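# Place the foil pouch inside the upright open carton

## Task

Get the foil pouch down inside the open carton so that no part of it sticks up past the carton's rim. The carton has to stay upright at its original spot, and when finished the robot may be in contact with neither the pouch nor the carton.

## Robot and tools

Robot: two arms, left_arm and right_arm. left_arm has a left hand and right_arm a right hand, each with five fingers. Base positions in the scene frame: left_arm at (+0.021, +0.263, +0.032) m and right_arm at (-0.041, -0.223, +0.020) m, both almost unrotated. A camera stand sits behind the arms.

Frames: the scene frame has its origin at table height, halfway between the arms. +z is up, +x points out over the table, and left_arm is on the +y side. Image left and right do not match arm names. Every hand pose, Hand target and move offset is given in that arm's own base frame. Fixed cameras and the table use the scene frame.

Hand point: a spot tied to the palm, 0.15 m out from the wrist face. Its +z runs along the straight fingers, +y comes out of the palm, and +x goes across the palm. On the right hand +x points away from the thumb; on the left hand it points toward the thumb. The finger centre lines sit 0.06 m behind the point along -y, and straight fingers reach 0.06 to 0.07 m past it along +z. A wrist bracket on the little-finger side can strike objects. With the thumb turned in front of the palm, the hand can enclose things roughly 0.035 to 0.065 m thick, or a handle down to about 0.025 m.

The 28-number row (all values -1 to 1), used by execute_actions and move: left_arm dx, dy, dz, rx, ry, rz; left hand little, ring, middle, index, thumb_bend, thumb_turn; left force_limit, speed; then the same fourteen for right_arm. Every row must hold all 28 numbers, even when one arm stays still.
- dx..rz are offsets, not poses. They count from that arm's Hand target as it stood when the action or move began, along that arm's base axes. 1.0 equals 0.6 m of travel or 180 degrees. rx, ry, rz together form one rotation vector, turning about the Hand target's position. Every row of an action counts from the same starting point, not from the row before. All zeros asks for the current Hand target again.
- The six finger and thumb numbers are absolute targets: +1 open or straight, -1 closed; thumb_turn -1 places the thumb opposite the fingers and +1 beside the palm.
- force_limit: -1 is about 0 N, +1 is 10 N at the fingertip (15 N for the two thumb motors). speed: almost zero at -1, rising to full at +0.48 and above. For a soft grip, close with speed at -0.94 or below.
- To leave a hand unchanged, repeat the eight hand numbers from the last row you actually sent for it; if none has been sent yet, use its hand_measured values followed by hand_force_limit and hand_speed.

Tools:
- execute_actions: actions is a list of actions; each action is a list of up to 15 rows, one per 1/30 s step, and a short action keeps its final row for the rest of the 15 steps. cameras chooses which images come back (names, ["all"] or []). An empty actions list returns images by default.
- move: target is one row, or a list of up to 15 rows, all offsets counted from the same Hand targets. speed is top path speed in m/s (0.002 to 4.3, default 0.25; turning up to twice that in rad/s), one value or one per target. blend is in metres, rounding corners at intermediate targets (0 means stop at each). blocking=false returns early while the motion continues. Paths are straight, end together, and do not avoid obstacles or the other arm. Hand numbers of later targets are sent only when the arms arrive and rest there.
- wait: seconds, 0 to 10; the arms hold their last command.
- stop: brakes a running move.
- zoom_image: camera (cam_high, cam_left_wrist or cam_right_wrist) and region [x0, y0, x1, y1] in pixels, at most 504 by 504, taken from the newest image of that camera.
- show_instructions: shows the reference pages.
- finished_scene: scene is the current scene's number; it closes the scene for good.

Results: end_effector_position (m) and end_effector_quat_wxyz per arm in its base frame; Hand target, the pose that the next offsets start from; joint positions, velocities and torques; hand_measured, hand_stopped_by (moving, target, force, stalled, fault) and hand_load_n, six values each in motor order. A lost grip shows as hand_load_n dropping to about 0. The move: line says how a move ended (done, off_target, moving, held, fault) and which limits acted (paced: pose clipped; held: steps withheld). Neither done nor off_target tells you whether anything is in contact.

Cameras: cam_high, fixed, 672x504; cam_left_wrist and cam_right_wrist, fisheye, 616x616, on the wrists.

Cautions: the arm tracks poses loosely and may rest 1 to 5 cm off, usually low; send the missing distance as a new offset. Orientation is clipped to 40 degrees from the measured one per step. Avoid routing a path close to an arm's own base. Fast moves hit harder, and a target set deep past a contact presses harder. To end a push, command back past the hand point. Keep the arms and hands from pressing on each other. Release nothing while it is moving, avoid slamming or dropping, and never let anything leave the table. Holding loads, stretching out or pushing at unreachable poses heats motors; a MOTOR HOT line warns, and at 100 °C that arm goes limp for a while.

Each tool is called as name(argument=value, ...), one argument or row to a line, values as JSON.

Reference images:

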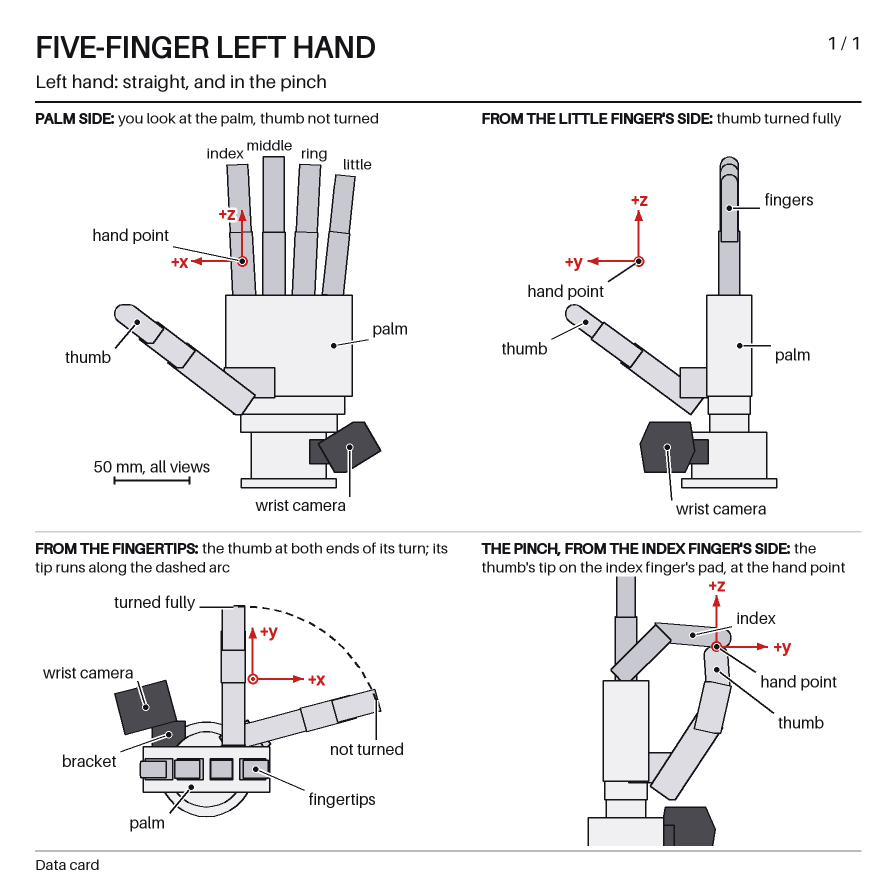

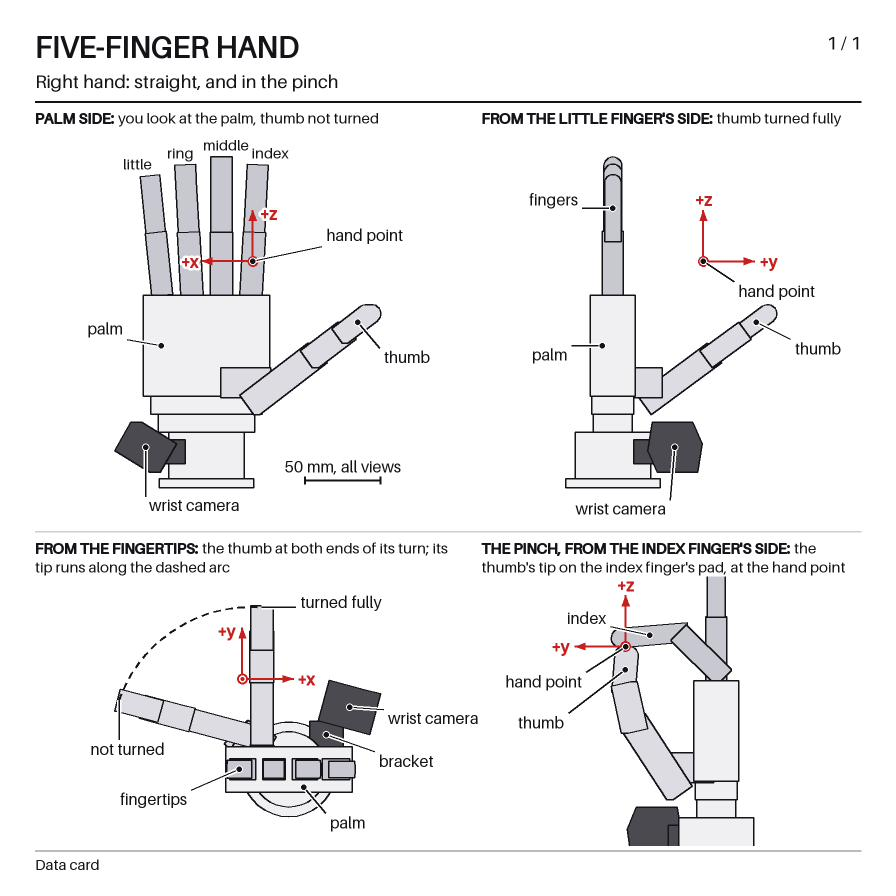

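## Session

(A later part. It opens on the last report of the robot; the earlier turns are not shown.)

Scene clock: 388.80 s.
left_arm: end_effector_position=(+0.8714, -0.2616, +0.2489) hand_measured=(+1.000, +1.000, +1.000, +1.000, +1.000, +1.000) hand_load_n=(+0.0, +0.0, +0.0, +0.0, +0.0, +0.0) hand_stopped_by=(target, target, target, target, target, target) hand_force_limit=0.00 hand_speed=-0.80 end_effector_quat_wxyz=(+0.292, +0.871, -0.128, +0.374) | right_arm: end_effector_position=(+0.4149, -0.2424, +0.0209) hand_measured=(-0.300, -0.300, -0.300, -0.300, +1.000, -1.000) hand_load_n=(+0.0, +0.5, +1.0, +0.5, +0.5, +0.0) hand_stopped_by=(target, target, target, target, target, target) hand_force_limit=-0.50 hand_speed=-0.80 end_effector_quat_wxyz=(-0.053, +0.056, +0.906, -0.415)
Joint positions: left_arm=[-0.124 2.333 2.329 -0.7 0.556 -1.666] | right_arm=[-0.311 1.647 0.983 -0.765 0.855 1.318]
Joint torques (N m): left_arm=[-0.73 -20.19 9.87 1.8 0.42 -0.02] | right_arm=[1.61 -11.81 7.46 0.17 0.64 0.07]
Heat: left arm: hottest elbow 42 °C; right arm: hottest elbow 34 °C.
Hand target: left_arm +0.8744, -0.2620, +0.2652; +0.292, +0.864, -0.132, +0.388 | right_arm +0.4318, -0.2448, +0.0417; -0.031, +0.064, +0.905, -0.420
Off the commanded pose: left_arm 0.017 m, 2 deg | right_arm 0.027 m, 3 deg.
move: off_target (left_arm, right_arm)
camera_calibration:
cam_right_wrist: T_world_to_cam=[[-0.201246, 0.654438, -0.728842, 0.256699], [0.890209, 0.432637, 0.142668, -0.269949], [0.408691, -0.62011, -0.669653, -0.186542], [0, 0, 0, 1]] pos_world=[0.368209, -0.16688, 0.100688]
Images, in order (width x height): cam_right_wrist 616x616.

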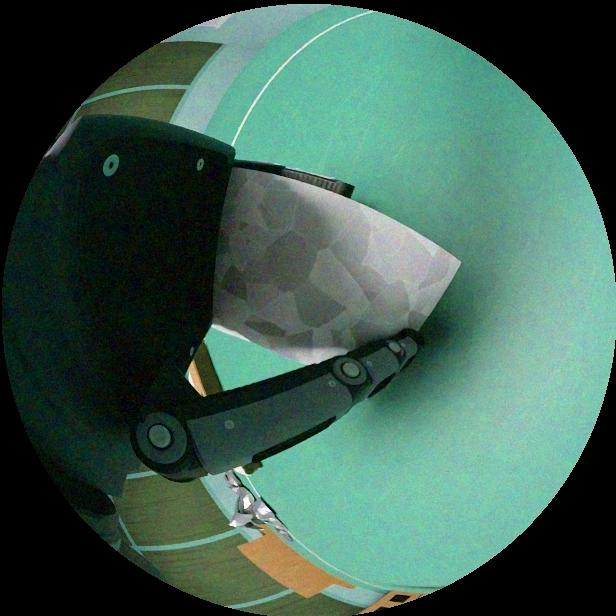

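move(
  target=[0,0,0,0,0,0,1,1,1,1,1,1,0,-0.8, 0,0,0.015,0,0,0,-0.3,-0.3,-0.3,-0.3,0.5,-1,-0.45,-0.8],
  speed=0.06,
  cameras=["cam_right_wrist"],
)

Scene clock: 390.87 s.
left_arm: end_effector_position=(+0.8714, -0.2616, +0.2489) hand_measured=(+1.000, +1.000, +1.000, +1.000, +1.000, +1.000) hand_load_n=(+0.0, +0.0, +0.0, +0.0, +0.0, +0.0) hand_stopped_by=(target, target, target, target, target, target) hand_force_limit=0.00 hand_speed=-0.80 end_effector_quat_wxyz=(+0.292, +0.871, -0.128, +0.374) | right_arm: end_effector_position=(+0.4107, -0.2410, +0.0261) hand_measured=(-0.300, -0.300, -0.300, -0.300, +0.872, -1.000) hand_load_n=(+0.0, +0.5, +2.0, +2.0, +4.0, +0.5) hand_stopped_by=(target, target, target, target, force, target) hand_force_limit=-0.45 hand_speed=-0.80 end_effector_quat_wxyz=(-0.057, +0.054, +0.907, -0.414)
Joint positions: left_arm=[-0.124 2.333 2.329 -0.7 0.556 -1.666] | right_arm=[-0.311 1.632 0.983 -0.789 0.855 1.318]
Joint torques (N m): left_arm=[-0.73 -20.19 9.88 1.8 0.42 -0.02] | right_arm=[1.61 -11.75 8.17 0.17 0.65 0.07]
Heat: left arm: hottest elbow 42 °C; right arm: hottest elbow 34 °C.
Hand target: left_arm +0.8744, -0.2620, +0.2652; +0.292, +0.864, -0.132, +0.388 | right_arm +0.4318, -0.2447, +0.0506; -0.031, +0.064, +0.905, -0.420
Off the commanded pose: left_arm 0.017 m, 2 deg | right_arm 0.033 m, 3 deg.
move: off_target (left_arm, right_arm)
camera_calibration:
cam_right_wrist: T_world_to_cam=[[-0.208089, 0.656852, -0.724738, 0.262045], [0.891467, 0.432255, 0.135805, -0.267946], [0.402475, -0.61782, -0.675509, -0.1772], [0, 0, 0, 1]] pos_world=[0.364712, -0.165782, 0.106602]
Images, in order (width x height): cam_right_wrist 616x616.

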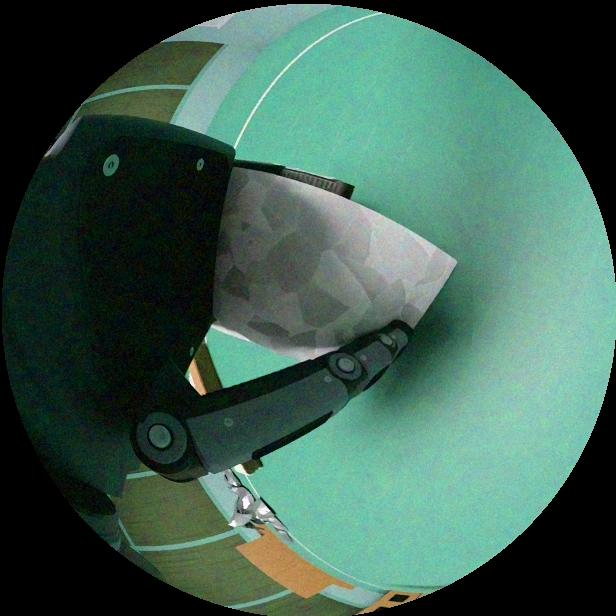

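move(
  target=[0,0,0,0,0,0,1,1,1,1,1,1,0,-0.8, 0,0,0.04,0,0,0,-0.3,-0.3,-0.3,-0.3,0.5,-1,-0.45,-0.8],
  speed=0.06,
  cameras=["cam_high", "cam_right_wrist"],
)

Scene clock: 393.27 s.
left_arm: end_effector_position=(+0.8714, -0.2616, +0.2489) hand_measured=(+1.000, +1.000, +1.000, +1.000, +1.000, +1.000) hand_load_n=(+0.0, +0.0, +0.0, +0.0, +0.0, +0.0) hand_stopped_by=(target, target, target, target, target, target) hand_force_limit=0.00 hand_speed=-0.80 end_effector_quat_wxyz=(+0.292, +0.871, -0.128, +0.374) | right_arm: end_effector_position=(+0.4100, -0.2407, +0.0495) hand_measured=(-0.300, -0.300, -0.300, -0.300, +0.872, -1.000) hand_load_n=(+0.0, +0.5, +1.5, +2.5, +4.5, +0.5) hand_stopped_by=(target, target, target, target, force, target) hand_force_limit=-0.45 hand_speed=-0.80 end_effector_quat_wxyz=(-0.058, +0.054, +0.907, -0.414)
Joint positions: left_arm=[-0.124 2.333 2.329 -0.7 0.556 -1.666] | right_arm=[-0.311 1.593 1.008 -0.855 0.855 1.318]
Joint torques (N m): left_arm=[-0.73 -20.19 9.88 1.8 0.42 -0.02] | right_arm=[1.61 -11.22 8.8 0.1 0.66 0.07]
Heat: left arm: hottest elbow 42 °C; right arm: hottest elbow 35 °C.
Hand target: left_arm +0.8744, -0.2620, +0.2652; +0.292, +0.864, -0.132, +0.388 | right_arm +0.4318, -0.2448, +0.0748; -0.031, +0.064, +0.905, -0.420
Off the commanded pose: left_arm 0.017 m, 2 deg | right_arm 0.034 m, 3 deg.
move: off_target (left_arm, right_arm)
camera_calibration:
cam_right_wrist: T_world_to_cam=[[-0.208851, 0.657138, -0.724259, 0.278991], [0.891652, 0.432136, 0.134966, -0.270565], [0.40167, -0.617599, -0.67619, -0.160568], [0, 0, 0, 1]] pos_world=[0.364013, -0.165582, 0.130004]
Images, in order (width x height): cam_high 672x504, cam_right_wrist 616x616.

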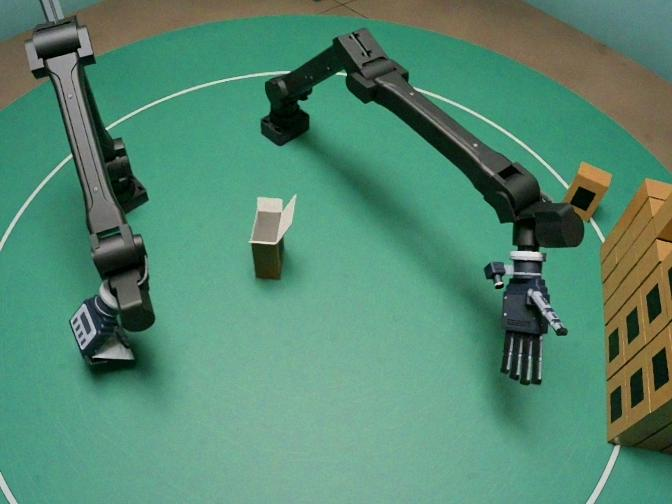

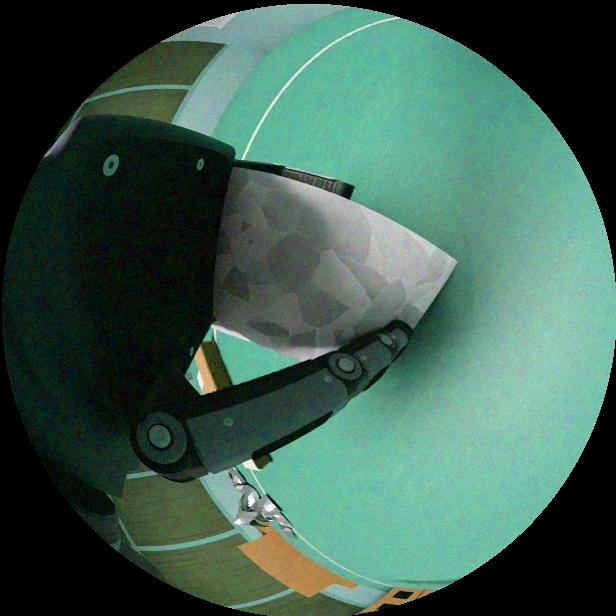

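move(
  target=[0,0,0,0,0,0,1,1,1,1,1,1,0,-0.8, -0.005,0,-0.085,0,0,0,-0.3,-0.3,-0.3,-0.3,0.5,-1,-0.45,-0.8],
  speed=0.07,
  cameras=["cam_right_wrist"],
)

Scene clock: 406.57 s.
left_arm: end_effector_position=(+0.8714, -0.2616, +0.2489) hand_measured=(+1.000, +1.000, +1.000, +1.000, +1.000, +1.000) hand_load_n=(+0.0, +0.0, +0.0, +0.0, +0.0, +0.0) hand_stopped_by=(target, target, target, target, target, target) hand_force_limit=0.00 hand_speed=-0.80 end_effector_quat_wxyz=(+0.292, +0.871, -0.128, +0.374) | right_arm: end_effector_position=(+0.4223, -0.2446, +0.0205) hand_measured=(-0.300, -0.300, -0.300, -0.300, +0.872, -1.000) hand_load_n=(+0.0, +0.5, +2.0, +2.0, +4.0, +0.5) hand_stopped_by=(target, target, target, target, force, target) hand_force_limit=-0.45 hand_speed=-0.80 end_effector_quat_wxyz=(-0.040, +0.062, +0.905, -0.418)
Joint positions: left_arm=[-0.124 2.333 2.329 -0.7 0.556 -1.666] | right_arm=[-0.311 1.652 0.983 -0.732 0.854 1.318]
Joint torques (N m): left_arm=[-0.67 -20.19 9.88 1.8 0.42 -0.02] | right_arm=[1.49 -10.34 5.59 1.05 0.66 0.04]
Heat: left arm: hottest elbow 42 °C; right arm: hottest elbow 35 °C.
Hand target: left_arm +0.8744, -0.2620, +0.2652; +0.292, +0.864, -0.132, +0.388 | right_arm +0.4288, -0.2447, +0.0237; -0.031, +0.064, +0.905, -0.420
Off the commanded pose: left_arm 0.017 m, 2 deg | right_arm 0.007 m, 1 deg.
move: off_target (left_arm)
camera_calibration:
cam_right_wrist: T_world_to_cam=[[-0.181475, 0.648582, -0.739195, 0.249797], [0.886006, 0.433979, 0.163263, -0.273731], [0.426685, -0.625303, -0.653404, -0.200474], [0, 0, 0, 1]] pos_world=[0.373398, -0.168577, 0.0983485]
Images, in order (width x height): cam_right_wrist 616x616.

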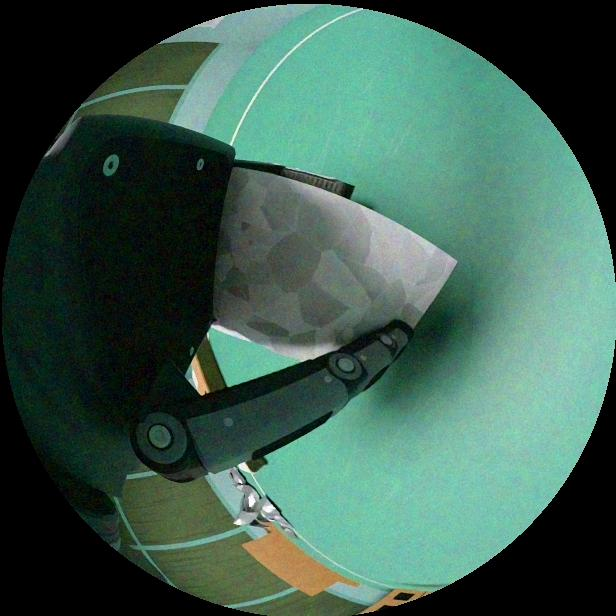

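move(
  target=[
    [0,0,0,0,0,0,1,1,1,1,1,1,0,-0.8, 0,0,-0.022,0,0,0,-0.3,-0.3,-0.3,-0.3,0.5,-1,-0.45,-0.8],
    [0,0,0,0,0,0,1,1,1,1,1,1,0,-0.8, 0,0,-0.022,0,0,0,-0.3,-0.3,-0.3,-0.3,1,-1,-0.45,-0.7],
    [0,0,0,0,0,0,1,1,1,1,1,1,0,-0.8, 0,0,-0.014,0,0,0,0.6,0.6,0.6,0.6,1,-1,-0.45,-0.6],
  ],
  speed=0.06,
  cameras=["cam_right_wrist"],
)

Scene clock: 411.93 s.
left_arm: end_effector_position=(+0.8714, -0.2616, +0.2489) hand_measured=(+1.000, +1.000, +1.000, +1.000, +1.000, +1.000) hand_load_n=(+0.0, +0.0, +0.0, +0.0, +0.0, +0.0) hand_stopped_by=(target, target, target, target, target, target) hand_force_limit=0.00 hand_speed=-0.80 end_effector_quat_wxyz=(+0.292, +0.871, -0.128, +0.374) | right_arm: end_effector_position=(+0.4278, -0.2449, +0.0161) hand_measured=(+0.600, +0.600, +0.600, +0.600, +1.000, -1.000) hand_load_n=(+0.0, +0.0, +0.0, +0.0, +0.5, +0.0) hand_stopped_by=(target, target, target, target, target, target) hand_force_limit=-0.45 hand_speed=-0.60 end_effector_quat_wxyz=(-0.031, +0.065, +0.904, -0.421)
Joint positions: left_arm=[-0.124 2.333 2.329 -0.7 0.556 -1.666] | right_arm=[-0.308 1.662 0.977 -0.695 0.855 1.318]
Joint torques (N m): left_arm=[-0.67 -20.13 9.89 1.8 0.42 -0.02] | right_arm=[1.2 -9.99 5.39 0.54 0.63 0.04]
Heat: left arm: hottest elbow 42 °C; right arm: hottest elbow 35 °C.
Hand target: left_arm +0.8744, -0.2620, +0.2652; +0.292, +0.864, -0.132, +0.388 | right_arm +0.4287, -0.2447, +0.0153; -0.031, +0.064, +0.905, -0.420
Off the commanded pose: left_arm 0.017 m, 2 deg | right_arm 0.001 m, 0 deg.
move: off_target (left_arm)
camera_calibration:
cam_right_wrist: T_world_to_cam=[[-0.168933, 0.64252, -0.747415, 0.240978], [0.881268, 0.438061, 0.177395, -0.275035], [0.441393, -0.628705, -0.640236, -0.213179], [0, 0, 0, 1]] pos_world=[0.377185, -0.168378, 0.0924161]
Images, in order (width x height): cam_right_wrist 616x616.

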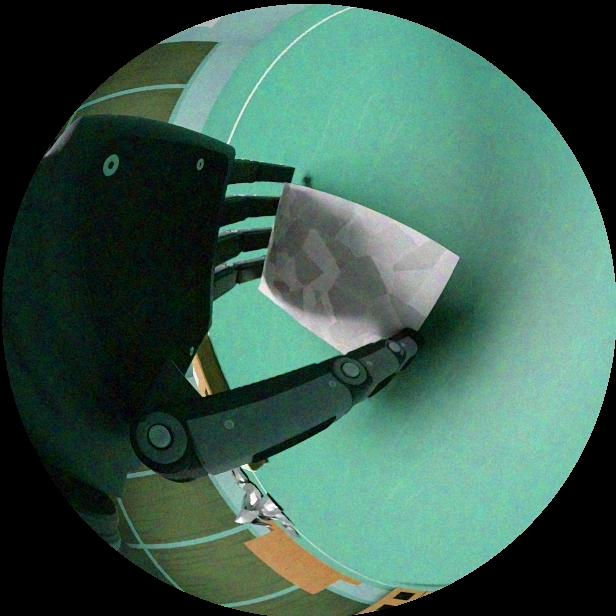

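move(
  target=[
    [0,0,0,0,0,0,1,1,1,1,1,1,0,-0.8, 0,-0.01,0.075,0,0,0,0.6,0.6,0.6,0.6,1,-1,-0.4,-0.2],
    [0,0,0,0,0,0,1,1,1,1,1,1,0,-0.8, -0.005,-0.045,0.075,0.109,-0.0204,0,0.6,0.6,0.6,0.6,1,-1,-0.4,-0.2],
  ],
  speed=0.12,
  cameras=["cam_right_wrist"],
)

Scene clock: 431.63 s.
left_arm: end_effector_position=(+0.8714, -0.2616, +0.2489) hand_measured=(+1.000, +1.000, +1.000, +1.000, +1.000, +1.000) hand_load_n=(+0.0, +0.0, -0.5, +0.0, +0.0, +0.0) hand_stopped_by=(target, target, target, target, target, target) hand_force_limit=0.00 hand_speed=-0.80 end_effector_quat_wxyz=(+0.292, +0.871, -0.128, +0.374) | right_arm: end_effector_position=(+0.4122, -0.2584, +0.0447) hand_measured=(+0.600, +0.600, +0.600, +0.600, +1.000, -1.000) hand_load_n=(+0.0, +0.0, +0.0, +0.0, +0.0, +0.0) hand_stopped_by=(target, target, target, target, target, target) hand_force_limit=-0.40 hand_speed=-0.20 end_effector_quat_wxyz=(-0.025, +0.070, +0.965, -0.252)
Joint positions: left_arm=[-0.124 2.333 2.329 -0.7 0.556 -1.666] | right_arm=[-0.496 1.598 1.076 -0.87 0.483 1.175]
Joint torques (N m): left_arm=[-0.67 -20.19 9.88 1.78 0.42 -0.02] | right_arm=[0.32 -9.93 9.13 0.24 0.31 -0.15]
Heat: left arm: hottest elbow 42 °C; right arm: hottest elbow 34 °C.
Hand target: left_arm +0.8744, -0.2620, +0.2652; +0.292, +0.864, -0.132, +0.388 | right_arm +0.4257, -0.2717, +0.0602; -0.013, +0.071, +0.964, -0.258
Off the commanded pose: left_arm 0.017 m, 2 deg | right_arm 0.025 m, 2 deg.
move: off_target (left_arm, right_arm)
camera_calibration:
cam_right_wrist: T_world_to_cam=[[-0.138091, 0.865068, -0.482274, 0.301338], [0.873194, 0.336135, 0.35291, -0.291165], [0.467401, -0.372385, -0.801789, -0.133754], [0, 0, 0, 1]] pos_world=[0.358372, -0.212616, 0.14084]
Images, in order (width x height): cam_right_wrist 616x616.

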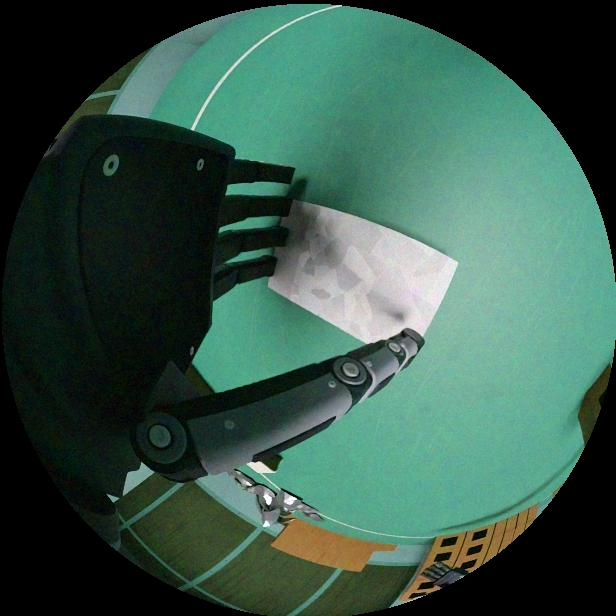

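move(
  target=[0,0,0,0,0,0,1,1,1,1,1,1,0,-0.8, 0.003,-0.012,-0.045,0,0,0,0.6,0.6,0.6,0.6,1,-1,-0.4,-0.2],
  speed=0.08,
  cameras=["cam_right_wrist"],
)

Scene clock: 434.77 s.
left_arm: end_effector_position=(+0.8714, -0.2616, +0.2489) hand_measured=(+1.000, +1.000, +1.000, +1.000, +1.000, +1.000) hand_load_n=(+0.0, +0.0, +0.0, +0.0, +0.0, +0.0) hand_stopped_by=(target, target, target, target, target, target) hand_force_limit=0.00 hand_speed=-0.80 end_effector_quat_wxyz=(+0.292, +0.871, -0.128, +0.374) | right_arm: end_effector_position=(+0.4191, -0.2666, +0.0322) hand_measured=(+0.600, +0.600, +0.600, +0.600, +1.000, -1.000) hand_load_n=(+0.0, +0.0, -0.5, +0.0, +0.5, +0.0) hand_stopped_by=(target, target, target, target, target, target) hand_force_limit=-0.40 hand_speed=-0.20 end_effector_quat_wxyz=(-0.019, +0.070, +0.964, -0.256)
Joint positions: left_arm=[-0.124 2.333 2.329 -0.7 0.556 -1.666] | right_arm=[-0.504 1.631 1.076 -0.818 0.483 1.162]
Joint torques (N m): left_arm=[-0.73 -20.19 9.88 1.78 0.42 -0.02] | right_arm=[0.09 -9.05 7.64 1.21 0.2 -0.15]
Heat: left arm: hottest elbow 42 °C; right arm: hottest elbow 34 °C.
Hand target: left_arm +0.8744, -0.2620, +0.2652; +0.292, +0.864, -0.132, +0.388 | right_arm +0.4275, -0.2789, +0.0331; -0.013, +0.071, +0.964, -0.258
Off the commanded pose: left_arm 0.017 m, 2 deg | right_arm 0.015 m, 1 deg.
move: off_target (left_arm, right_arm)
camera_calibration:
cam_right_wrist: T_world_to_cam=[[-0.136284, 0.860397, -0.491064, 0.301665], [0.868067, 0.342572, 0.35931, -0.286453], [0.477374, -0.377308, -0.79357, -0.155813], [0, 0, 0, 1]] pos_world=[0.364153, -0.22021, 0.127414]
Images, in order (width x height): cam_right_wrist 616x616.

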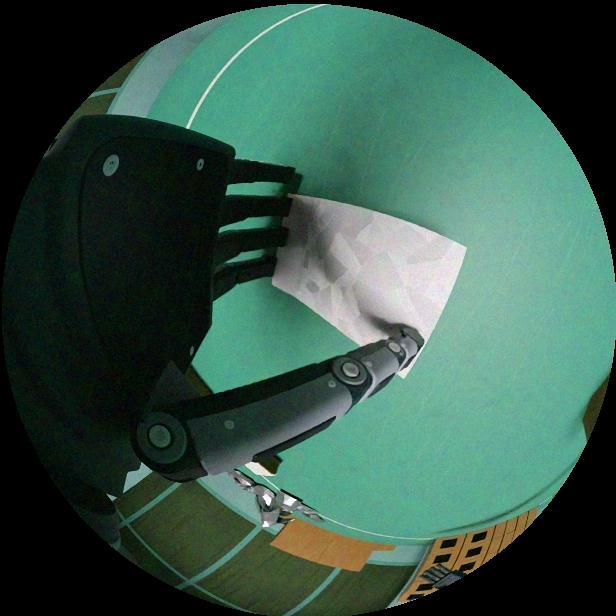

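move(
  target=[
    [0,0,0,0,0,0,1,1,1,1,1,1,0,-0.8, 0.003,-0.018,0,0,0,0,0.6,0.6,0.6,0.6,1,-1,-0.4,-0.2],
    [0,0,0,0,0,0,1,1,1,1,1,1,0,-0.8, 0.003,-0.018,-0.012,0,0,0,0.6,0.6,0.6,0.6,1,-1,-0.4,-0.2],
  ],
  speed=0.06,
  cameras=["cam_right_wrist"],
)

Scene clock: 443.63 s.
left_arm: end_effector_position=(+0.8714, -0.2616, +0.2489) hand_measured=(+1.000, +1.000, +1.000, +1.000, +1.000, +1.000) hand_load_n=(+0.0, +0.0, +0.0, +0.0, +0.0, +0.0) hand_stopped_by=(target, target, target, target, target, target) hand_force_limit=0.00 hand_speed=-0.80 end_effector_quat_wxyz=(+0.292, +0.871, -0.128, +0.374) | right_arm: end_effector_position=(+0.4235, -0.2788, +0.0319) hand_measured=(+0.600, +0.600, +0.600, +0.600, +1.000, -1.000) hand_load_n=(-0.5, +0.0, -0.5, +0.0, +0.0, +0.0) hand_stopped_by=(target, target, target, target, target, target) hand_force_limit=-0.40 hand_speed=-0.20 end_effector_quat_wxyz=(-0.013, +0.071, +0.963, -0.260)
Joint positions: left_arm=[-0.124 2.333 2.329 -0.7 0.556 -1.666] | right_arm=[-0.522 1.644 1.089 -0.793 0.481 1.141]
Joint torques (N m): left_arm=[-0.73 -20.19 9.88 1.78 0.42 -0.02] | right_arm=[0.03 -8.41 7.45 1.13 0.13 -0.14]
Heat: left arm: hottest elbow 42 °C; right arm: hottest elbow 34 °C.
Hand target: left_arm +0.8744, -0.2620, +0.2652; +0.292, +0.864, -0.132, +0.388 | right_arm +0.4294, -0.2898, +0.0261; -0.013, +0.072, +0.963, -0.258
Off the commanded pose: left_arm 0.017 m, 2 deg | right_arm 0.014 m, 0 deg.
move: off_target (left_arm, right_arm)
camera_calibration:
cam_right_wrist: T_world_to_cam=[[-0.130159, 0.856103, -0.500146, 0.309149], [0.863558, 0.345735, 0.367062, -0.283429], [0.487161, -0.384129, -0.784295, -0.16903], [0, 0, 0, 1]] pos_world=[0.367341, -0.231602, 0.126086]
Images, in order (width x height): cam_right_wrist 616x616.

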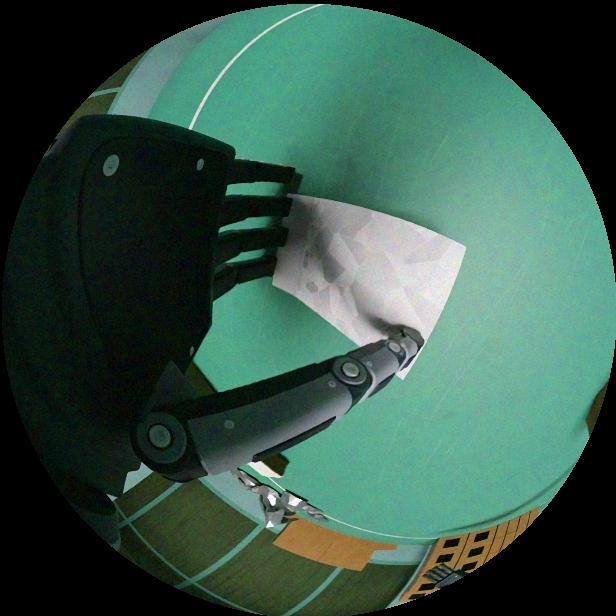

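move(
  target=[
    [0,0,0,0,0,0,1,1,1,1,1,1,0,-0.8, 0.0,0.01,0.055,0,0,0,0.6,0.6,0.6,0.6,1,-1,-0.4,-0.2],
    [0,0,0,0,0,0,1,1,1,1,1,1,0,-0.8, 0.00,-0.02,0.055,0,0,0,0.6,0.6,0.6,0.6,1,-1,-0.4,-0.2],
    [0,0,0,0,0,0,1,1,1,1,1,1,0,-0.8, 0.002,-0.022,0.0,0,0,0,0.6,0.6,0.6,0.6,1,-1,-0.4,-0.2],
  ],
  speed=0.08,
  cameras=["cam_right_wrist"],
)

Scene clock: 449.43 s.
left_arm: end_effector_position=(+0.8714, -0.2616, +0.2489) hand_measured=(+1.000, +1.000, +1.000, +1.000, +1.000, +1.000) hand_load_n=(+0.0, +0.0, +0.0, +0.0, +0.0, +0.0) hand_stopped_by=(target, target, target, target, target, target) hand_force_limit=0.00 hand_speed=-0.80 end_effector_quat_wxyz=(+0.292, +0.871, -0.128, +0.374) | right_arm: end_effector_position=(+0.4248, -0.2939, +0.0325) hand_measured=(+0.600, +0.600, +0.600, +0.600, +1.000, -1.000) hand_load_n=(+0.0, +0.0, -1.5, +0.0, +0.0, +0.0) hand_stopped_by=(target, target, target, target, target, target) hand_force_limit=-0.40 hand_speed=-0.20 end_effector_quat_wxyz=(-0.018, +0.069, +0.964, -0.258)
Joint positions: left_arm=[-0.124 2.333 2.329 -0.7 0.556 -1.666] | right_arm=[-0.548 1.668 1.124 -0.802 0.477 1.112]
Joint torques (N m): left_arm=[-0.73 -20.19 9.88 1.78 0.42 -0.01] | right_arm=[0.26 -9.35 6.61 1.85 0.09 -0.09]
Heat: left arm: hottest elbow 42 °C; right arm: hottest elbow 34 °C.
Hand target: left_arm +0.8744, -0.2620, +0.2652; +0.292, +0.864, -0.132, +0.388 | right_arm +0.4306, -0.3030, +0.0261; -0.013, +0.072, +0.964, -0.258
Off the commanded pose: left_arm 0.017 m, 2 deg | right_arm 0.013 m, 1 deg.
move: off_target (left_arm, right_arm)
camera_calibration:
cam_right_wrist: T_world_to_cam=[[-0.136101, 0.858495, -0.494432, 0.325493], [0.867384, 0.344394, 0.359217, -0.281329], [0.478666, -0.379973, -0.791517, -0.16991], [0, 0, 0, 1]] pos_world=[0.369651, -0.247107, 0.127505]
Images, in order (width x height): cam_right_wrist 616x616.

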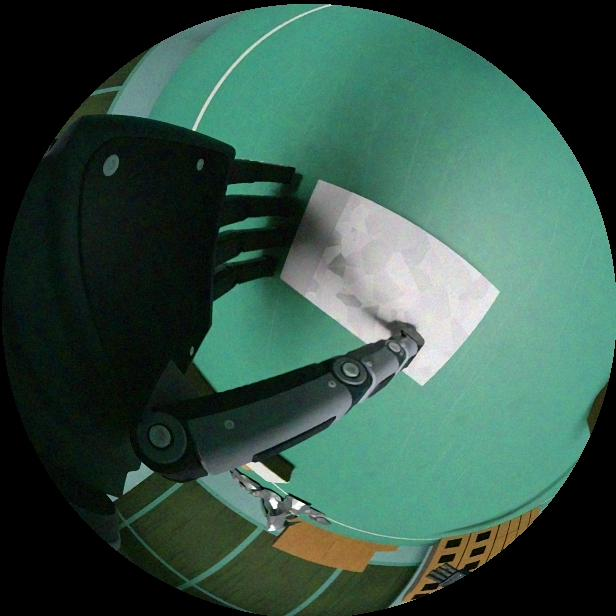

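move(
  target=[0,0,0,0,0,0,1,1,1,1,1,1,0,-0.8, -0.012,0.003,-0.004,0,0,0,0.3,0.3,0.3,0.3,1,-1,-0.5,-0.8],
  speed=0.06,
  cameras=["cam_right_wrist"],
)

Scene clock: 457.10 s.
left_arm: end_effector_position=(+0.8714, -0.2616, +0.2489) hand_measured=(+1.000, +1.000, +1.000, +1.000, +1.000, +1.000) hand_load_n=(+0.0, +0.0, +0.0, +0.0, +0.0, +0.0) hand_stopped_by=(target, target, target, target, target, target) hand_force_limit=0.00 hand_speed=-0.80 end_effector_quat_wxyz=(+0.292, +0.871, -0.128, +0.374) | right_arm: end_effector_position=(+0.4271, -0.2996, +0.0299) hand_measured=(+0.300, +0.300, +0.300, +0.300, +1.000, -1.000) hand_load_n=(+0.0, +0.0, +0.5, +0.0, +0.0, +0.0) hand_stopped_by=(target, target, target, target, target, target) hand_force_limit=-0.50 hand_speed=-0.80 end_effector_quat_wxyz=(-0.009, +0.075, +0.962, -0.262)
Joint positions: left_arm=[-0.124 2.333 2.329 -0.7 0.556 -1.666] | right_arm=[-0.556 1.673 1.117 -0.769 0.475 1.11]
Joint torques (N m): left_arm=[-0.73 -20.19 9.89 1.8 0.42 -0.02] | right_arm=[0.5 -10.64 5.38 1.06 0.08 -0.12]
Heat: left arm: hottest elbow 42 °C; right arm: hottest elbow 34 °C.
Hand target: left_arm +0.8744, -0.2620, +0.2652; +0.292, +0.864, -0.132, +0.388 | right_arm +0.4233, -0.3011, +0.0237; -0.013, +0.071, +0.963, -0.258
Off the commanded pose: left_arm 0.017 m, 2 deg | right_arm 0.007 m, 1 deg.
move: off_target (left_arm)
camera_calibration:
cam_right_wrist: T_world_to_cam=[[-0.121993, 0.854007, -0.505756, 0.322409], [0.862594, 0.343287, 0.3716, -0.279067], [0.490968, -0.390929, -0.77854, -0.18431], [0, 0, 0, 1]] pos_world=[0.370544, -0.251592, 0.123269]
Images, in order (width x height): cam_right_wrist 616x616.

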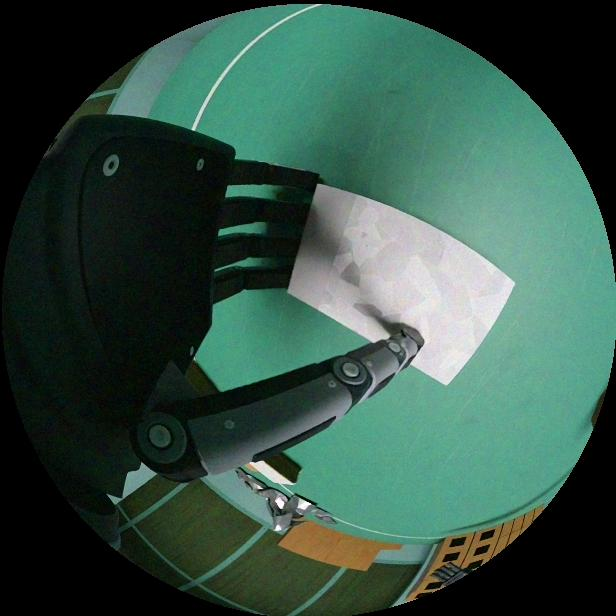

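move(
  target=[0,0,0,0,0,0,1,1,1,1,1,1,0,-0.8, -0.002,0,-0.006,0,0,0,0,0,0,0,1,-1,-0.5,-0.8],
  speed=0.06,
  cameras=["cam_right_wrist"],
)

Scene clock: 461.87 s.
left_arm: end_effector_position=(+0.8714, -0.2616, +0.2489) hand_measured=(+1.000, +1.000, +1.000, +1.000, +1.000, +1.000) hand_load_n=(+0.0, +0.0, +0.0, +0.0, +0.0, +0.0) hand_stopped_by=(target, target, target, target, target, target) hand_force_limit=0.00 hand_speed=-0.80 end_effector_quat_wxyz=(+0.292, +0.871, -0.128, +0.374) | right_arm: end_effector_position=(+0.4246, -0.2966, +0.0246) hand_measured=(+0.000, +0.000, +0.000, +0.000, +1.000, -1.000) hand_load_n=(+0.0, +0.0, +0.0, +0.0, +0.0, +0.0) hand_stopped_by=(target, target, target, target, target, target) hand_force_limit=-0.50 hand_speed=-0.80 end_effector_quat_wxyz=(-0.010, +0.074, +0.963, -0.258)
Joint positions: left_arm=[-0.124 2.333 2.329 -0.7 0.556 -1.666] | right_arm=[-0.556 1.675 1.105 -0.762 0.469 1.11]
Joint torques (N m): left_arm=[-0.67 -20.19 9.88 1.8 0.42 -0.02] | right_arm=[0.32 -10.52 5.63 1.2 0.32 -0.14]
Heat: left arm: hottest elbow 42 °C; right arm: hottest elbow 34 °C.
Hand target: left_arm +0.8744, -0.2620, +0.2652; +0.292, +0.864, -0.132, +0.388 | right_arm +0.4222, -0.3011, +0.0200; -0.013, +0.071, +0.964, -0.258
Off the commanded pose: left_arm 0.017 m, 2 deg | right_arm 0.007 m, 0 deg.
move: off_target (left_arm)
camera_calibration:
cam_right_wrist: T_world_to_cam=[[-0.124223, 0.858109, -0.498215, 0.318827], [0.862719, 0.341451, 0.372998, -0.276678], [0.490188, -0.383484, -0.782723, -0.18328], [0, 0, 0, 1]] pos_world=[0.368143, -0.249402, 0.118587]
Images, in order (width x height): cam_right_wrist 616x616.

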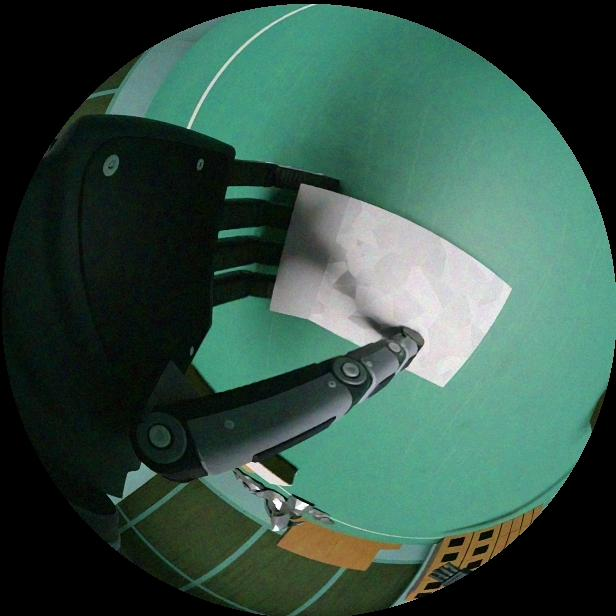

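move(
  target=[
    [0,0,0,0,0,0,1,1,1,1,1,1,0,-0.8, 0,0,0,0,0,0,-0.3,-0.3,-0.3,-0.3,1,-1,-0.4,-0.8],
    [0,0,0,0,0,0,1,1,1,1,1,1,0,-0.8, 0,0,0.008,0,0,0,-0.3,-0.3,-0.3,-0.3,0.4,-1,-0.5,-0.8],
  ],
  speed=0.06,
  cameras=["cam_right_wrist"],
)

Scene clock: 465.47 s.
left_arm: end_effector_position=(+0.8714, -0.2616, +0.2489) hand_measured=(+1.000, +1.000, +1.000, +1.000, +1.000, +1.000) hand_load_n=(+0.0, +0.0, +0.0, +0.0, +0.0, -0.5) hand_stopped_by=(target, target, target, target, target, target) hand_force_limit=0.00 hand_speed=-0.80 end_effector_quat_wxyz=(+0.292, +0.871, -0.128, +0.374) | right_arm: end_effector_position=(+0.4248, -0.2963, +0.0246) hand_measured=(-0.300, -0.300, -0.300, -0.300, +0.908, -1.000) hand_load_n=(+0.0, +0.0, +1.0, +1.5, +3.5, +0.0) hand_stopped_by=(target, target, target, target, force, target) hand_force_limit=-0.50 hand_speed=-0.80 end_effector_quat_wxyz=(-0.010, +0.074, +0.963, -0.258)
Joint positions: left_arm=[-0.124 2.333 2.329 -0.7 0.556 -1.666] | right_arm=[-0.556 1.675 1.105 -0.762 0.467 1.11]
Joint torques (N m): left_arm=[-0.67 -20.25 9.88 1.78 0.41 -0.02] | right_arm=[0.44 -11.11 6.01 0.68 0.38 -0.14]
Heat: left arm: hottest elbow 42 °C; right arm: hottest elbow 34 °C.
Hand target: left_arm +0.8744, -0.2620, +0.2652; +0.292, +0.864, -0.132, +0.388 | right_arm +0.4222, -0.3011, +0.0249; -0.013, +0.071, +0.963, -0.258
Off the commanded pose: left_arm 0.017 m, 2 deg | right_arm 0.005 m, 0 deg.
move: off_target (left_arm)
camera_calibration:
cam_right_wrist: T_world_to_cam=[[-0.124161, 0.858655, -0.497287, 0.31876], [0.862334, 0.341306, 0.37402, -0.276813], [0.490882, -0.382389, -0.782824, -0.183259], [0, 0, 0, 1]] pos_world=[0.368241, -0.249303, 0.118589]
Images, in order (width x height): cam_right_wrist 616x616.

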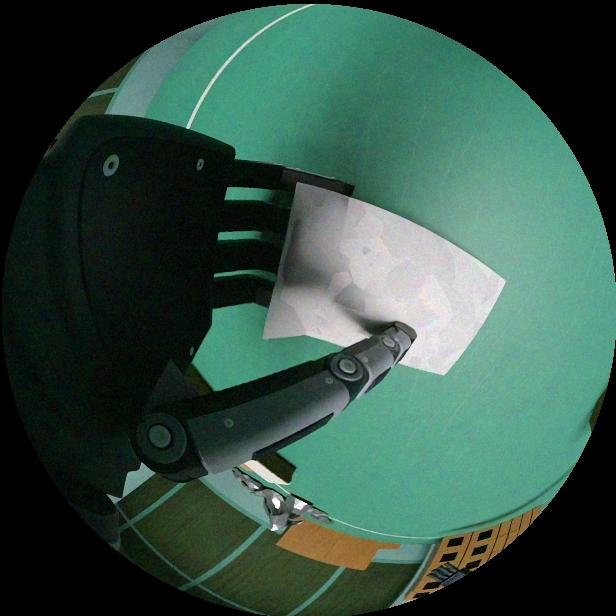

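move(
  target=[0,0,0,0,0,0,1,1,1,1,1,1,0,-0.8, 0.0,0,0.06,0,0,0,-0.3,-0.3,-0.3,-0.3,0.4,-1,-0.5,-0.8],
  speed=0.05,
  cameras=["cam_right_wrist"],
)

Scene clock: 469.37 s.
left_arm: end_effector_position=(+0.8714, -0.2616, +0.2489) hand_measured=(+1.000, +1.000, +1.000, +1.000, +1.000, +1.000) hand_load_n=(+0.0, +0.0, +0.0, +0.0, +0.0, +0.0) hand_stopped_by=(target, target, target, target, target, target) hand_force_limit=0.00 hand_speed=-0.80 end_effector_quat_wxyz=(+0.292, +0.871, -0.128, +0.374) | right_arm: end_effector_position=(+0.4077, -0.2857, +0.0340) hand_measured=(-0.300, -0.300, -0.300, -0.300, +0.908, -1.000) hand_load_n=(+0.0, +0.0, +0.5, +0.0, +0.5, +0.0) hand_stopped_by=(target, target, target, target, force, target) hand_force_limit=-0.50 hand_speed=-0.80 end_effector_quat_wxyz=(-0.034, +0.067, +0.967, -0.245)
Joint positions: left_arm=[-0.124 2.333 2.329 -0.7 0.556 -1.666] | right_arm=[-0.556 1.645 1.105 -0.847 0.467 1.11]
Joint torques (N m): left_arm=[-0.73 -20.19 9.88 1.78 0.42 -0.02] | right_arm=[0.56 -12.4 9.05 0.23 0.41 -0.14]
Heat: left arm: hottest elbow 42 °C; right arm: hottest elbow 34 °C.
Hand target: left_arm +0.8744, -0.2620, +0.2652; +0.292, +0.864, -0.132, +0.388 | right_arm +0.4221, -0.3011, +0.0608; -0.013, +0.071, +0.964, -0.258
Off the commanded pose: left_arm 0.017 m, 2 deg | right_arm 0.034 m, 3 deg.
move: off_target (left_arm, right_arm)
camera_calibration:
cam_right_wrist: T_world_to_cam=[[-0.146916, 0.872852, -0.465343, 0.324365], [0.879294, 0.330721, 0.342734, -0.278111], [0.453055, -0.35882, -0.816082, -0.140148], [0, 0, 0, 1]] pos_world=[0.35569, -0.241434, 0.131887]
Images, in order (width x height): cam_right_wrist 616x616.

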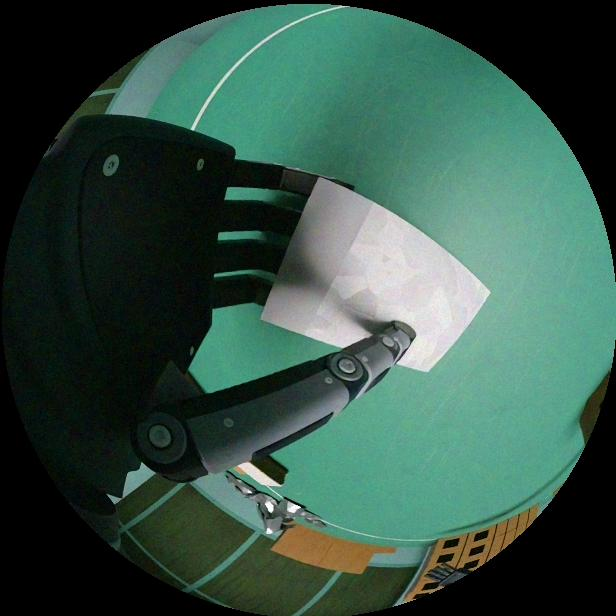

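move(
  target=[0,0,0,0,0,0,1,1,1,1,1,1,0,-0.8, 0.0,-0.01,0.01,0,0,0,-0.3,-0.3,-0.3,-0.3,0.35,-1,-0.45,-0.8],
  speed=0.05,
  cameras=["cam_right_wrist"],
)

Scene clock: 473.53 s.
left_arm: end_effector_position=(+0.8714, -0.2616, +0.2489) hand_measured=(+1.000, +1.000, +1.000, +1.000, +1.000, +1.000) hand_load_n=(+0.0, +0.0, +0.0, +0.0, +0.0, +0.0) hand_stopped_by=(target, target, target, target, target, target) hand_force_limit=0.00 hand_speed=-0.80 end_effector_quat_wxyz=(+0.292, +0.871, -0.128, +0.374) | right_arm: end_effector_position=(+0.4085, -0.2906, +0.0398) hand_measured=(-0.300, -0.300, -0.300, -0.300, +0.350, -1.000) hand_load_n=(+0.0, +0.0, +0.5, +0.0, +0.0, +0.0) hand_stopped_by=(target, target, target, target, target, target) hand_force_limit=-0.45 hand_speed=-0.80 end_effector_quat_wxyz=(-0.034, +0.066, +0.966, -0.246)
Joint positions: left_arm=[-0.124 2.333 2.329 -0.7 0.556 -1.666] | right_arm=[-0.563 1.644 1.121 -0.859 0.467 1.099]
Joint torques (N m): left_arm=[-0.67 -20.19 9.88 1.8 0.42 -0.02] | right_arm=[0.15 -12.4 9.17 0.25 0.32 -0.15]
Heat: left arm: hottest elbow 42 °C; right arm: hottest elbow 34 °C.
Hand target: left_arm +0.8744, -0.2620, +0.2652; +0.292, +0.864, -0.132, +0.388 | right_arm +0.4221, -0.3072, +0.0668; -0.013, +0.071, +0.963, -0.258
Off the commanded pose: left_arm 0.017 m, 2 deg | right_arm 0.034 m, 3 deg.
move: off_target (left_arm, right_arm)
camera_calibration:
cam_right_wrist: T_world_to_cam=[[-0.149216, 0.871788, -0.466606, 0.332174], [0.878944, 0.333118, 0.341306, -0.278179], [0.452981, -0.359192, -0.815959, -0.137573], [0, 0, 0, 1]] pos_world=[0.356387, -0.246334, 0.137685]
Images, in order (width x height): cam_right_wrist 616x616.

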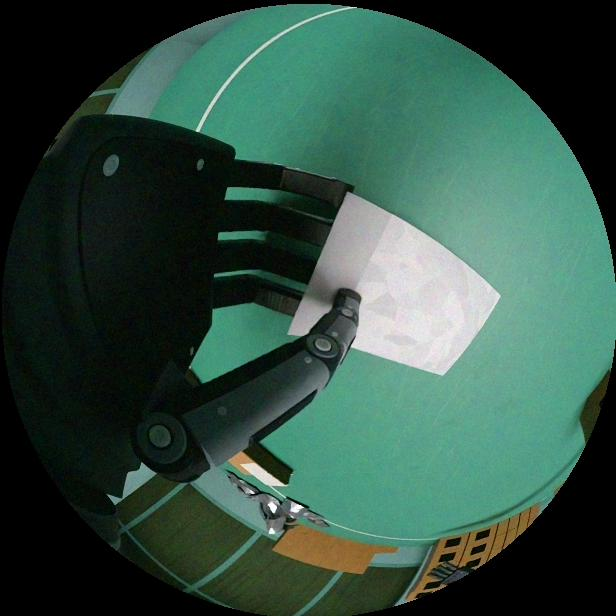

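move(
  target=[0,0,0,0,0,0,1,1,1,1,1,1,0,-0.8, 0.0,0,0,0,0,0,-0.3,-0.3,-0.3,-0.3,-0.2,-1,-0.45,-0.8],
  speed=0.05,
  cameras=["cam_right_wrist"],
)

Scene clock: 475.27 s.
left_arm: end_effector_position=(+0.8714, -0.2616, +0.2489) hand_measured=(+1.000, +1.000, +1.000, +1.000, +1.000, +1.000) hand_load_n=(+0.0, +0.0, +0.0, +0.0, +0.0, +0.0) hand_stopped_by=(target, target, target, target, target, target) hand_force_limit=0.00 hand_speed=-0.80 end_effector_quat_wxyz=(+0.292, +0.871, -0.128, +0.374) | right_arm: end_effector_position=(+0.4085, -0.2906, +0.0398) hand_measured=(-0.300, -0.300, -0.300, -0.300, +0.316, -1.000) hand_load_n=(+0.0, +0.0, +3.5, +0.0, +4.0, +0.5) hand_stopped_by=(target, target, target, target, force, target) hand_force_limit=-0.45 hand_speed=-0.80 end_effector_quat_wxyz=(-0.034, +0.066, +0.966, -0.246)
Joint positions: left_arm=[-0.124 2.333 2.329 -0.7 0.556 -1.666] | right_arm=[-0.563 1.644 1.121 -0.859 0.467 1.099]
Joint torques (N m): left_arm=[-0.73 -20.19 9.89 1.8 0.41 -0.02] | right_arm=[0.15 -12.4 9.17 0.25 0.32 -0.15]
Heat: left arm: hottest elbow 42 °C; right arm: hottest elbow 34 °C.
Hand target: left_arm +0.8744, -0.2620, +0.2652; +0.292, +0.864, -0.132, +0.388 | right_arm +0.4221, -0.3072, +0.0668; -0.013, +0.071, +0.963, -0.258
Off the commanded pose: left_arm 0.017 m, 2 deg | right_arm 0.034 m, 3 deg.
move: off_target (left_arm, right_arm)
camera_calibration:
cam_right_wrist: T_world_to_cam=[[-0.149216, 0.871788, -0.466606, 0.332174], [0.878944, 0.333118, 0.341306, -0.278179], [0.452981, -0.359192, -0.815959, -0.137573], [0, 0, 0, 1]] pos_world=[0.356387, -0.246334, 0.137685]
Images, in order (width x height): cam_right_wrist 616x616.

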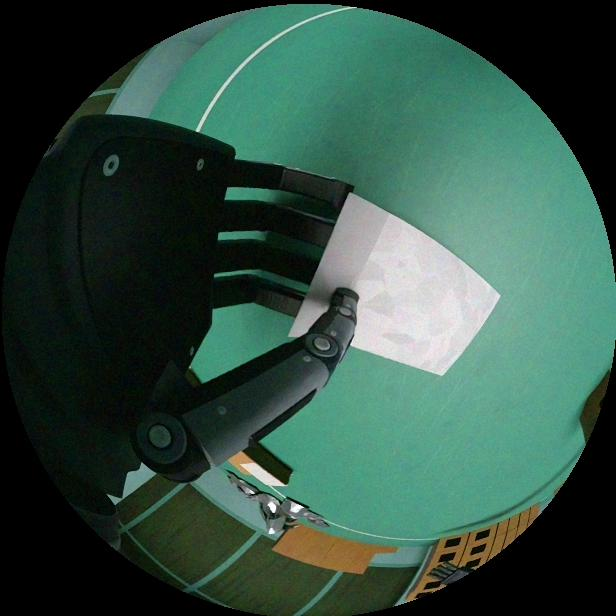

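move(
  target=[0,0,0,0,0,0,1,1,1,1,1,1,0,-0.8, 0.0,0,0.09,0,0,0,-0.3,-0.3,-0.3,-0.3,-0.2,-1,-0.45,-0.8],
  speed=0.06,
  cameras=["cam_right_wrist"],
)

Scene clock: 478.23 s.
left_arm: end_effector_position=(+0.8714, -0.2616, +0.2489) hand_measured=(+1.000, +1.000, +1.000, +1.000, +1.000, +1.000) hand_load_n=(+0.0, +0.0, +0.0, +0.0, +0.0, +0.0) hand_stopped_by=(target, target, target, target, target, target) hand_force_limit=0.00 hand_speed=-0.80 end_effector_quat_wxyz=(+0.292, +0.871, -0.128, +0.374) | right_arm: end_effector_position=(+0.4098, -0.2915, +0.0911) hand_measured=(-0.300, -0.300, -0.300, -0.300, +0.316, -1.000) hand_load_n=(+0.0, +0.0, +3.5, +0.0, +4.0, +0.5) hand_stopped_by=(target, target, target, target, force, target) hand_force_limit=-0.45 hand_speed=-0.80 end_effector_quat_wxyz=(-0.036, +0.066, +0.967, -0.245)
Joint positions: left_arm=[-0.124 2.333 2.329 -0.7 0.556 -1.666] | right_arm=[-0.563 1.59 1.204 -1 0.467 1.099]
Joint torques (N m): left_arm=[-0.73 -20.19 9.88 1.8 0.42 -0.02] | right_arm=[0.15 -12.22 9.84 0.28 0.32 -0.15]
Heat: left arm: hottest elbow 42 °C; right arm: hottest elbow 34 °C.
Hand target: left_arm +0.8744, -0.2620, +0.2652; +0.292, +0.864, -0.132, +0.388 | right_arm +0.4222, -0.3072, +0.1209; -0.013, +0.072, +0.963, -0.258
Off the commanded pose: left_arm 0.017 m, 2 deg | right_arm 0.036 m, 3 deg.
move: off_target (left_arm, right_arm)
camera_calibration:
cam_right_wrist: T_world_to_cam=[[-0.15072, 0.872736, -0.464344, 0.357767], [0.880047, 0.332421, 0.339136, -0.297046], [0.450334, -0.35753, -0.818152, -0.0949389], [0, 0, 0, 1]] pos_world=[0.358091, -0.247436, 0.189191]
Images, in order (width x height): cam_right_wrist 616x616.

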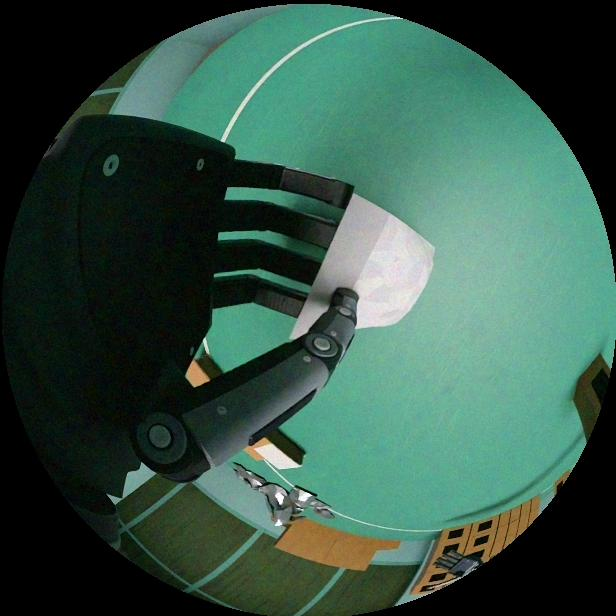

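move(
  target=[
    [0,0,0,0,0,0,1,1,1,1,1,1,0,-0.8, 0.0,0,0.04,0,0,0,-0.3,-0.3,-0.3,-0.3,-0.25,-1,-0.3,-0.88],
    [0,0,0,0,0,0,1,1,1,1,1,1,0,-0.8, 0.0,0.03,0.24,-0.109,0.0204,0,-0.3,-0.3,-0.3,-0.3,-0.25,-1,-0.3,-0.88],
  ],
  speed=0.12,
  cameras=["cam_high","cam_right_wrist"],
)

Scene clock: 482.80 s.
left_arm: end_effector_position=(+0.8714, -0.2616, +0.2489) hand_measured=(+1.000, +1.000, +1.000, +1.000, +1.000, +1.000) hand_load_n=(+0.0, +0.0, +0.0, +0.0, +0.0, +0.0) hand_stopped_by=(target, target, target, target, target, target) hand_force_limit=0.00 hand_speed=-0.80 end_effector_quat_wxyz=(+0.292, +0.871, -0.128, +0.374) | right_arm: end_effector_position=(+0.4059, -0.2878, +0.2310) hand_measured=(-0.300, -0.300, -0.300, -0.300, +0.310, -1.000) hand_load_n=(+0.5, +0.0, +4.5, +0.0, +5.5, +1.0) hand_stopped_by=(target, target, target, target, force, target) hand_force_limit=-0.30 hand_speed=-0.88 end_effector_quat_wxyz=(-0.064, +0.049, +0.910, -0.407)
Joint positions: left_arm=[-0.124 2.333 2.329 -0.7 0.556 -1.666] | right_arm=[-0.42 1.453 1.359 -1.243 0.824 1.156]
Joint torques (N m): left_arm=[-0.73 -20.19 9.88 1.8 0.42 -0.02] | right_arm=[2.14 -10.87 10.81 0.31 0.84 0.21]
Heat: left arm: hottest elbow 42 °C; right arm: hottest elbow 35 °C.
Hand target: left_arm +0.8744, -0.2620, +0.2652; +0.292, +0.864, -0.132, +0.388 | right_arm +0.4222, -0.2892, +0.2650; -0.031, +0.064, +0.905, -0.420
Off the commanded pose: left_arm 0.017 m, 2 deg | right_arm 0.038 m, 4 deg.
move: off_target (left_arm, right_arm)
camera_calibration:
cam_right_wrist: T_world_to_cam=[[-0.220401, 0.667967, -0.710804, 0.44526], [0.892045, 0.432808, 0.130125, -0.269974], [0.394561, -0.60539, -0.691249, -0.0553679], [0, 0, 0, 1]] pos_world=[0.360811, -0.214091, 0.31335]
Images, in order (width x height): cam_high 672x504, cam_right_wrist 616x616.

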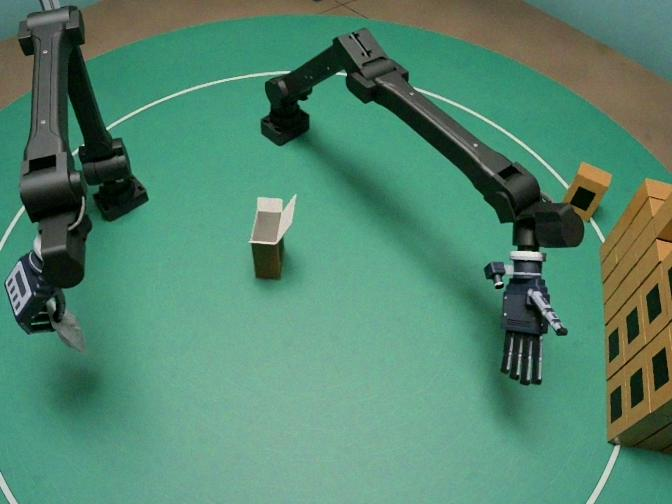

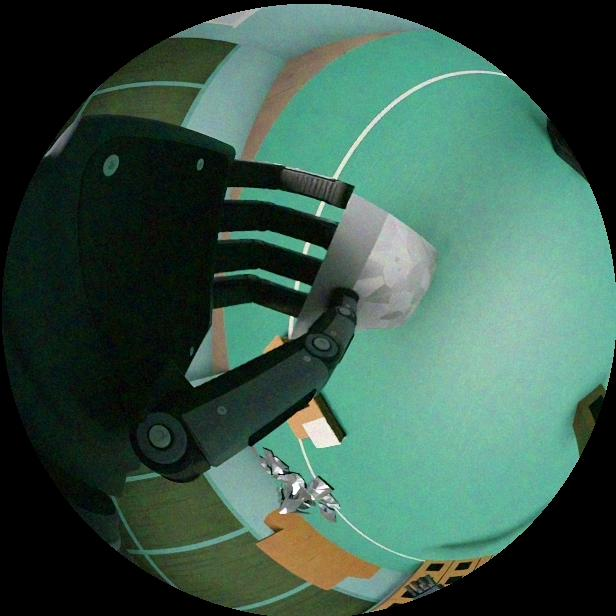

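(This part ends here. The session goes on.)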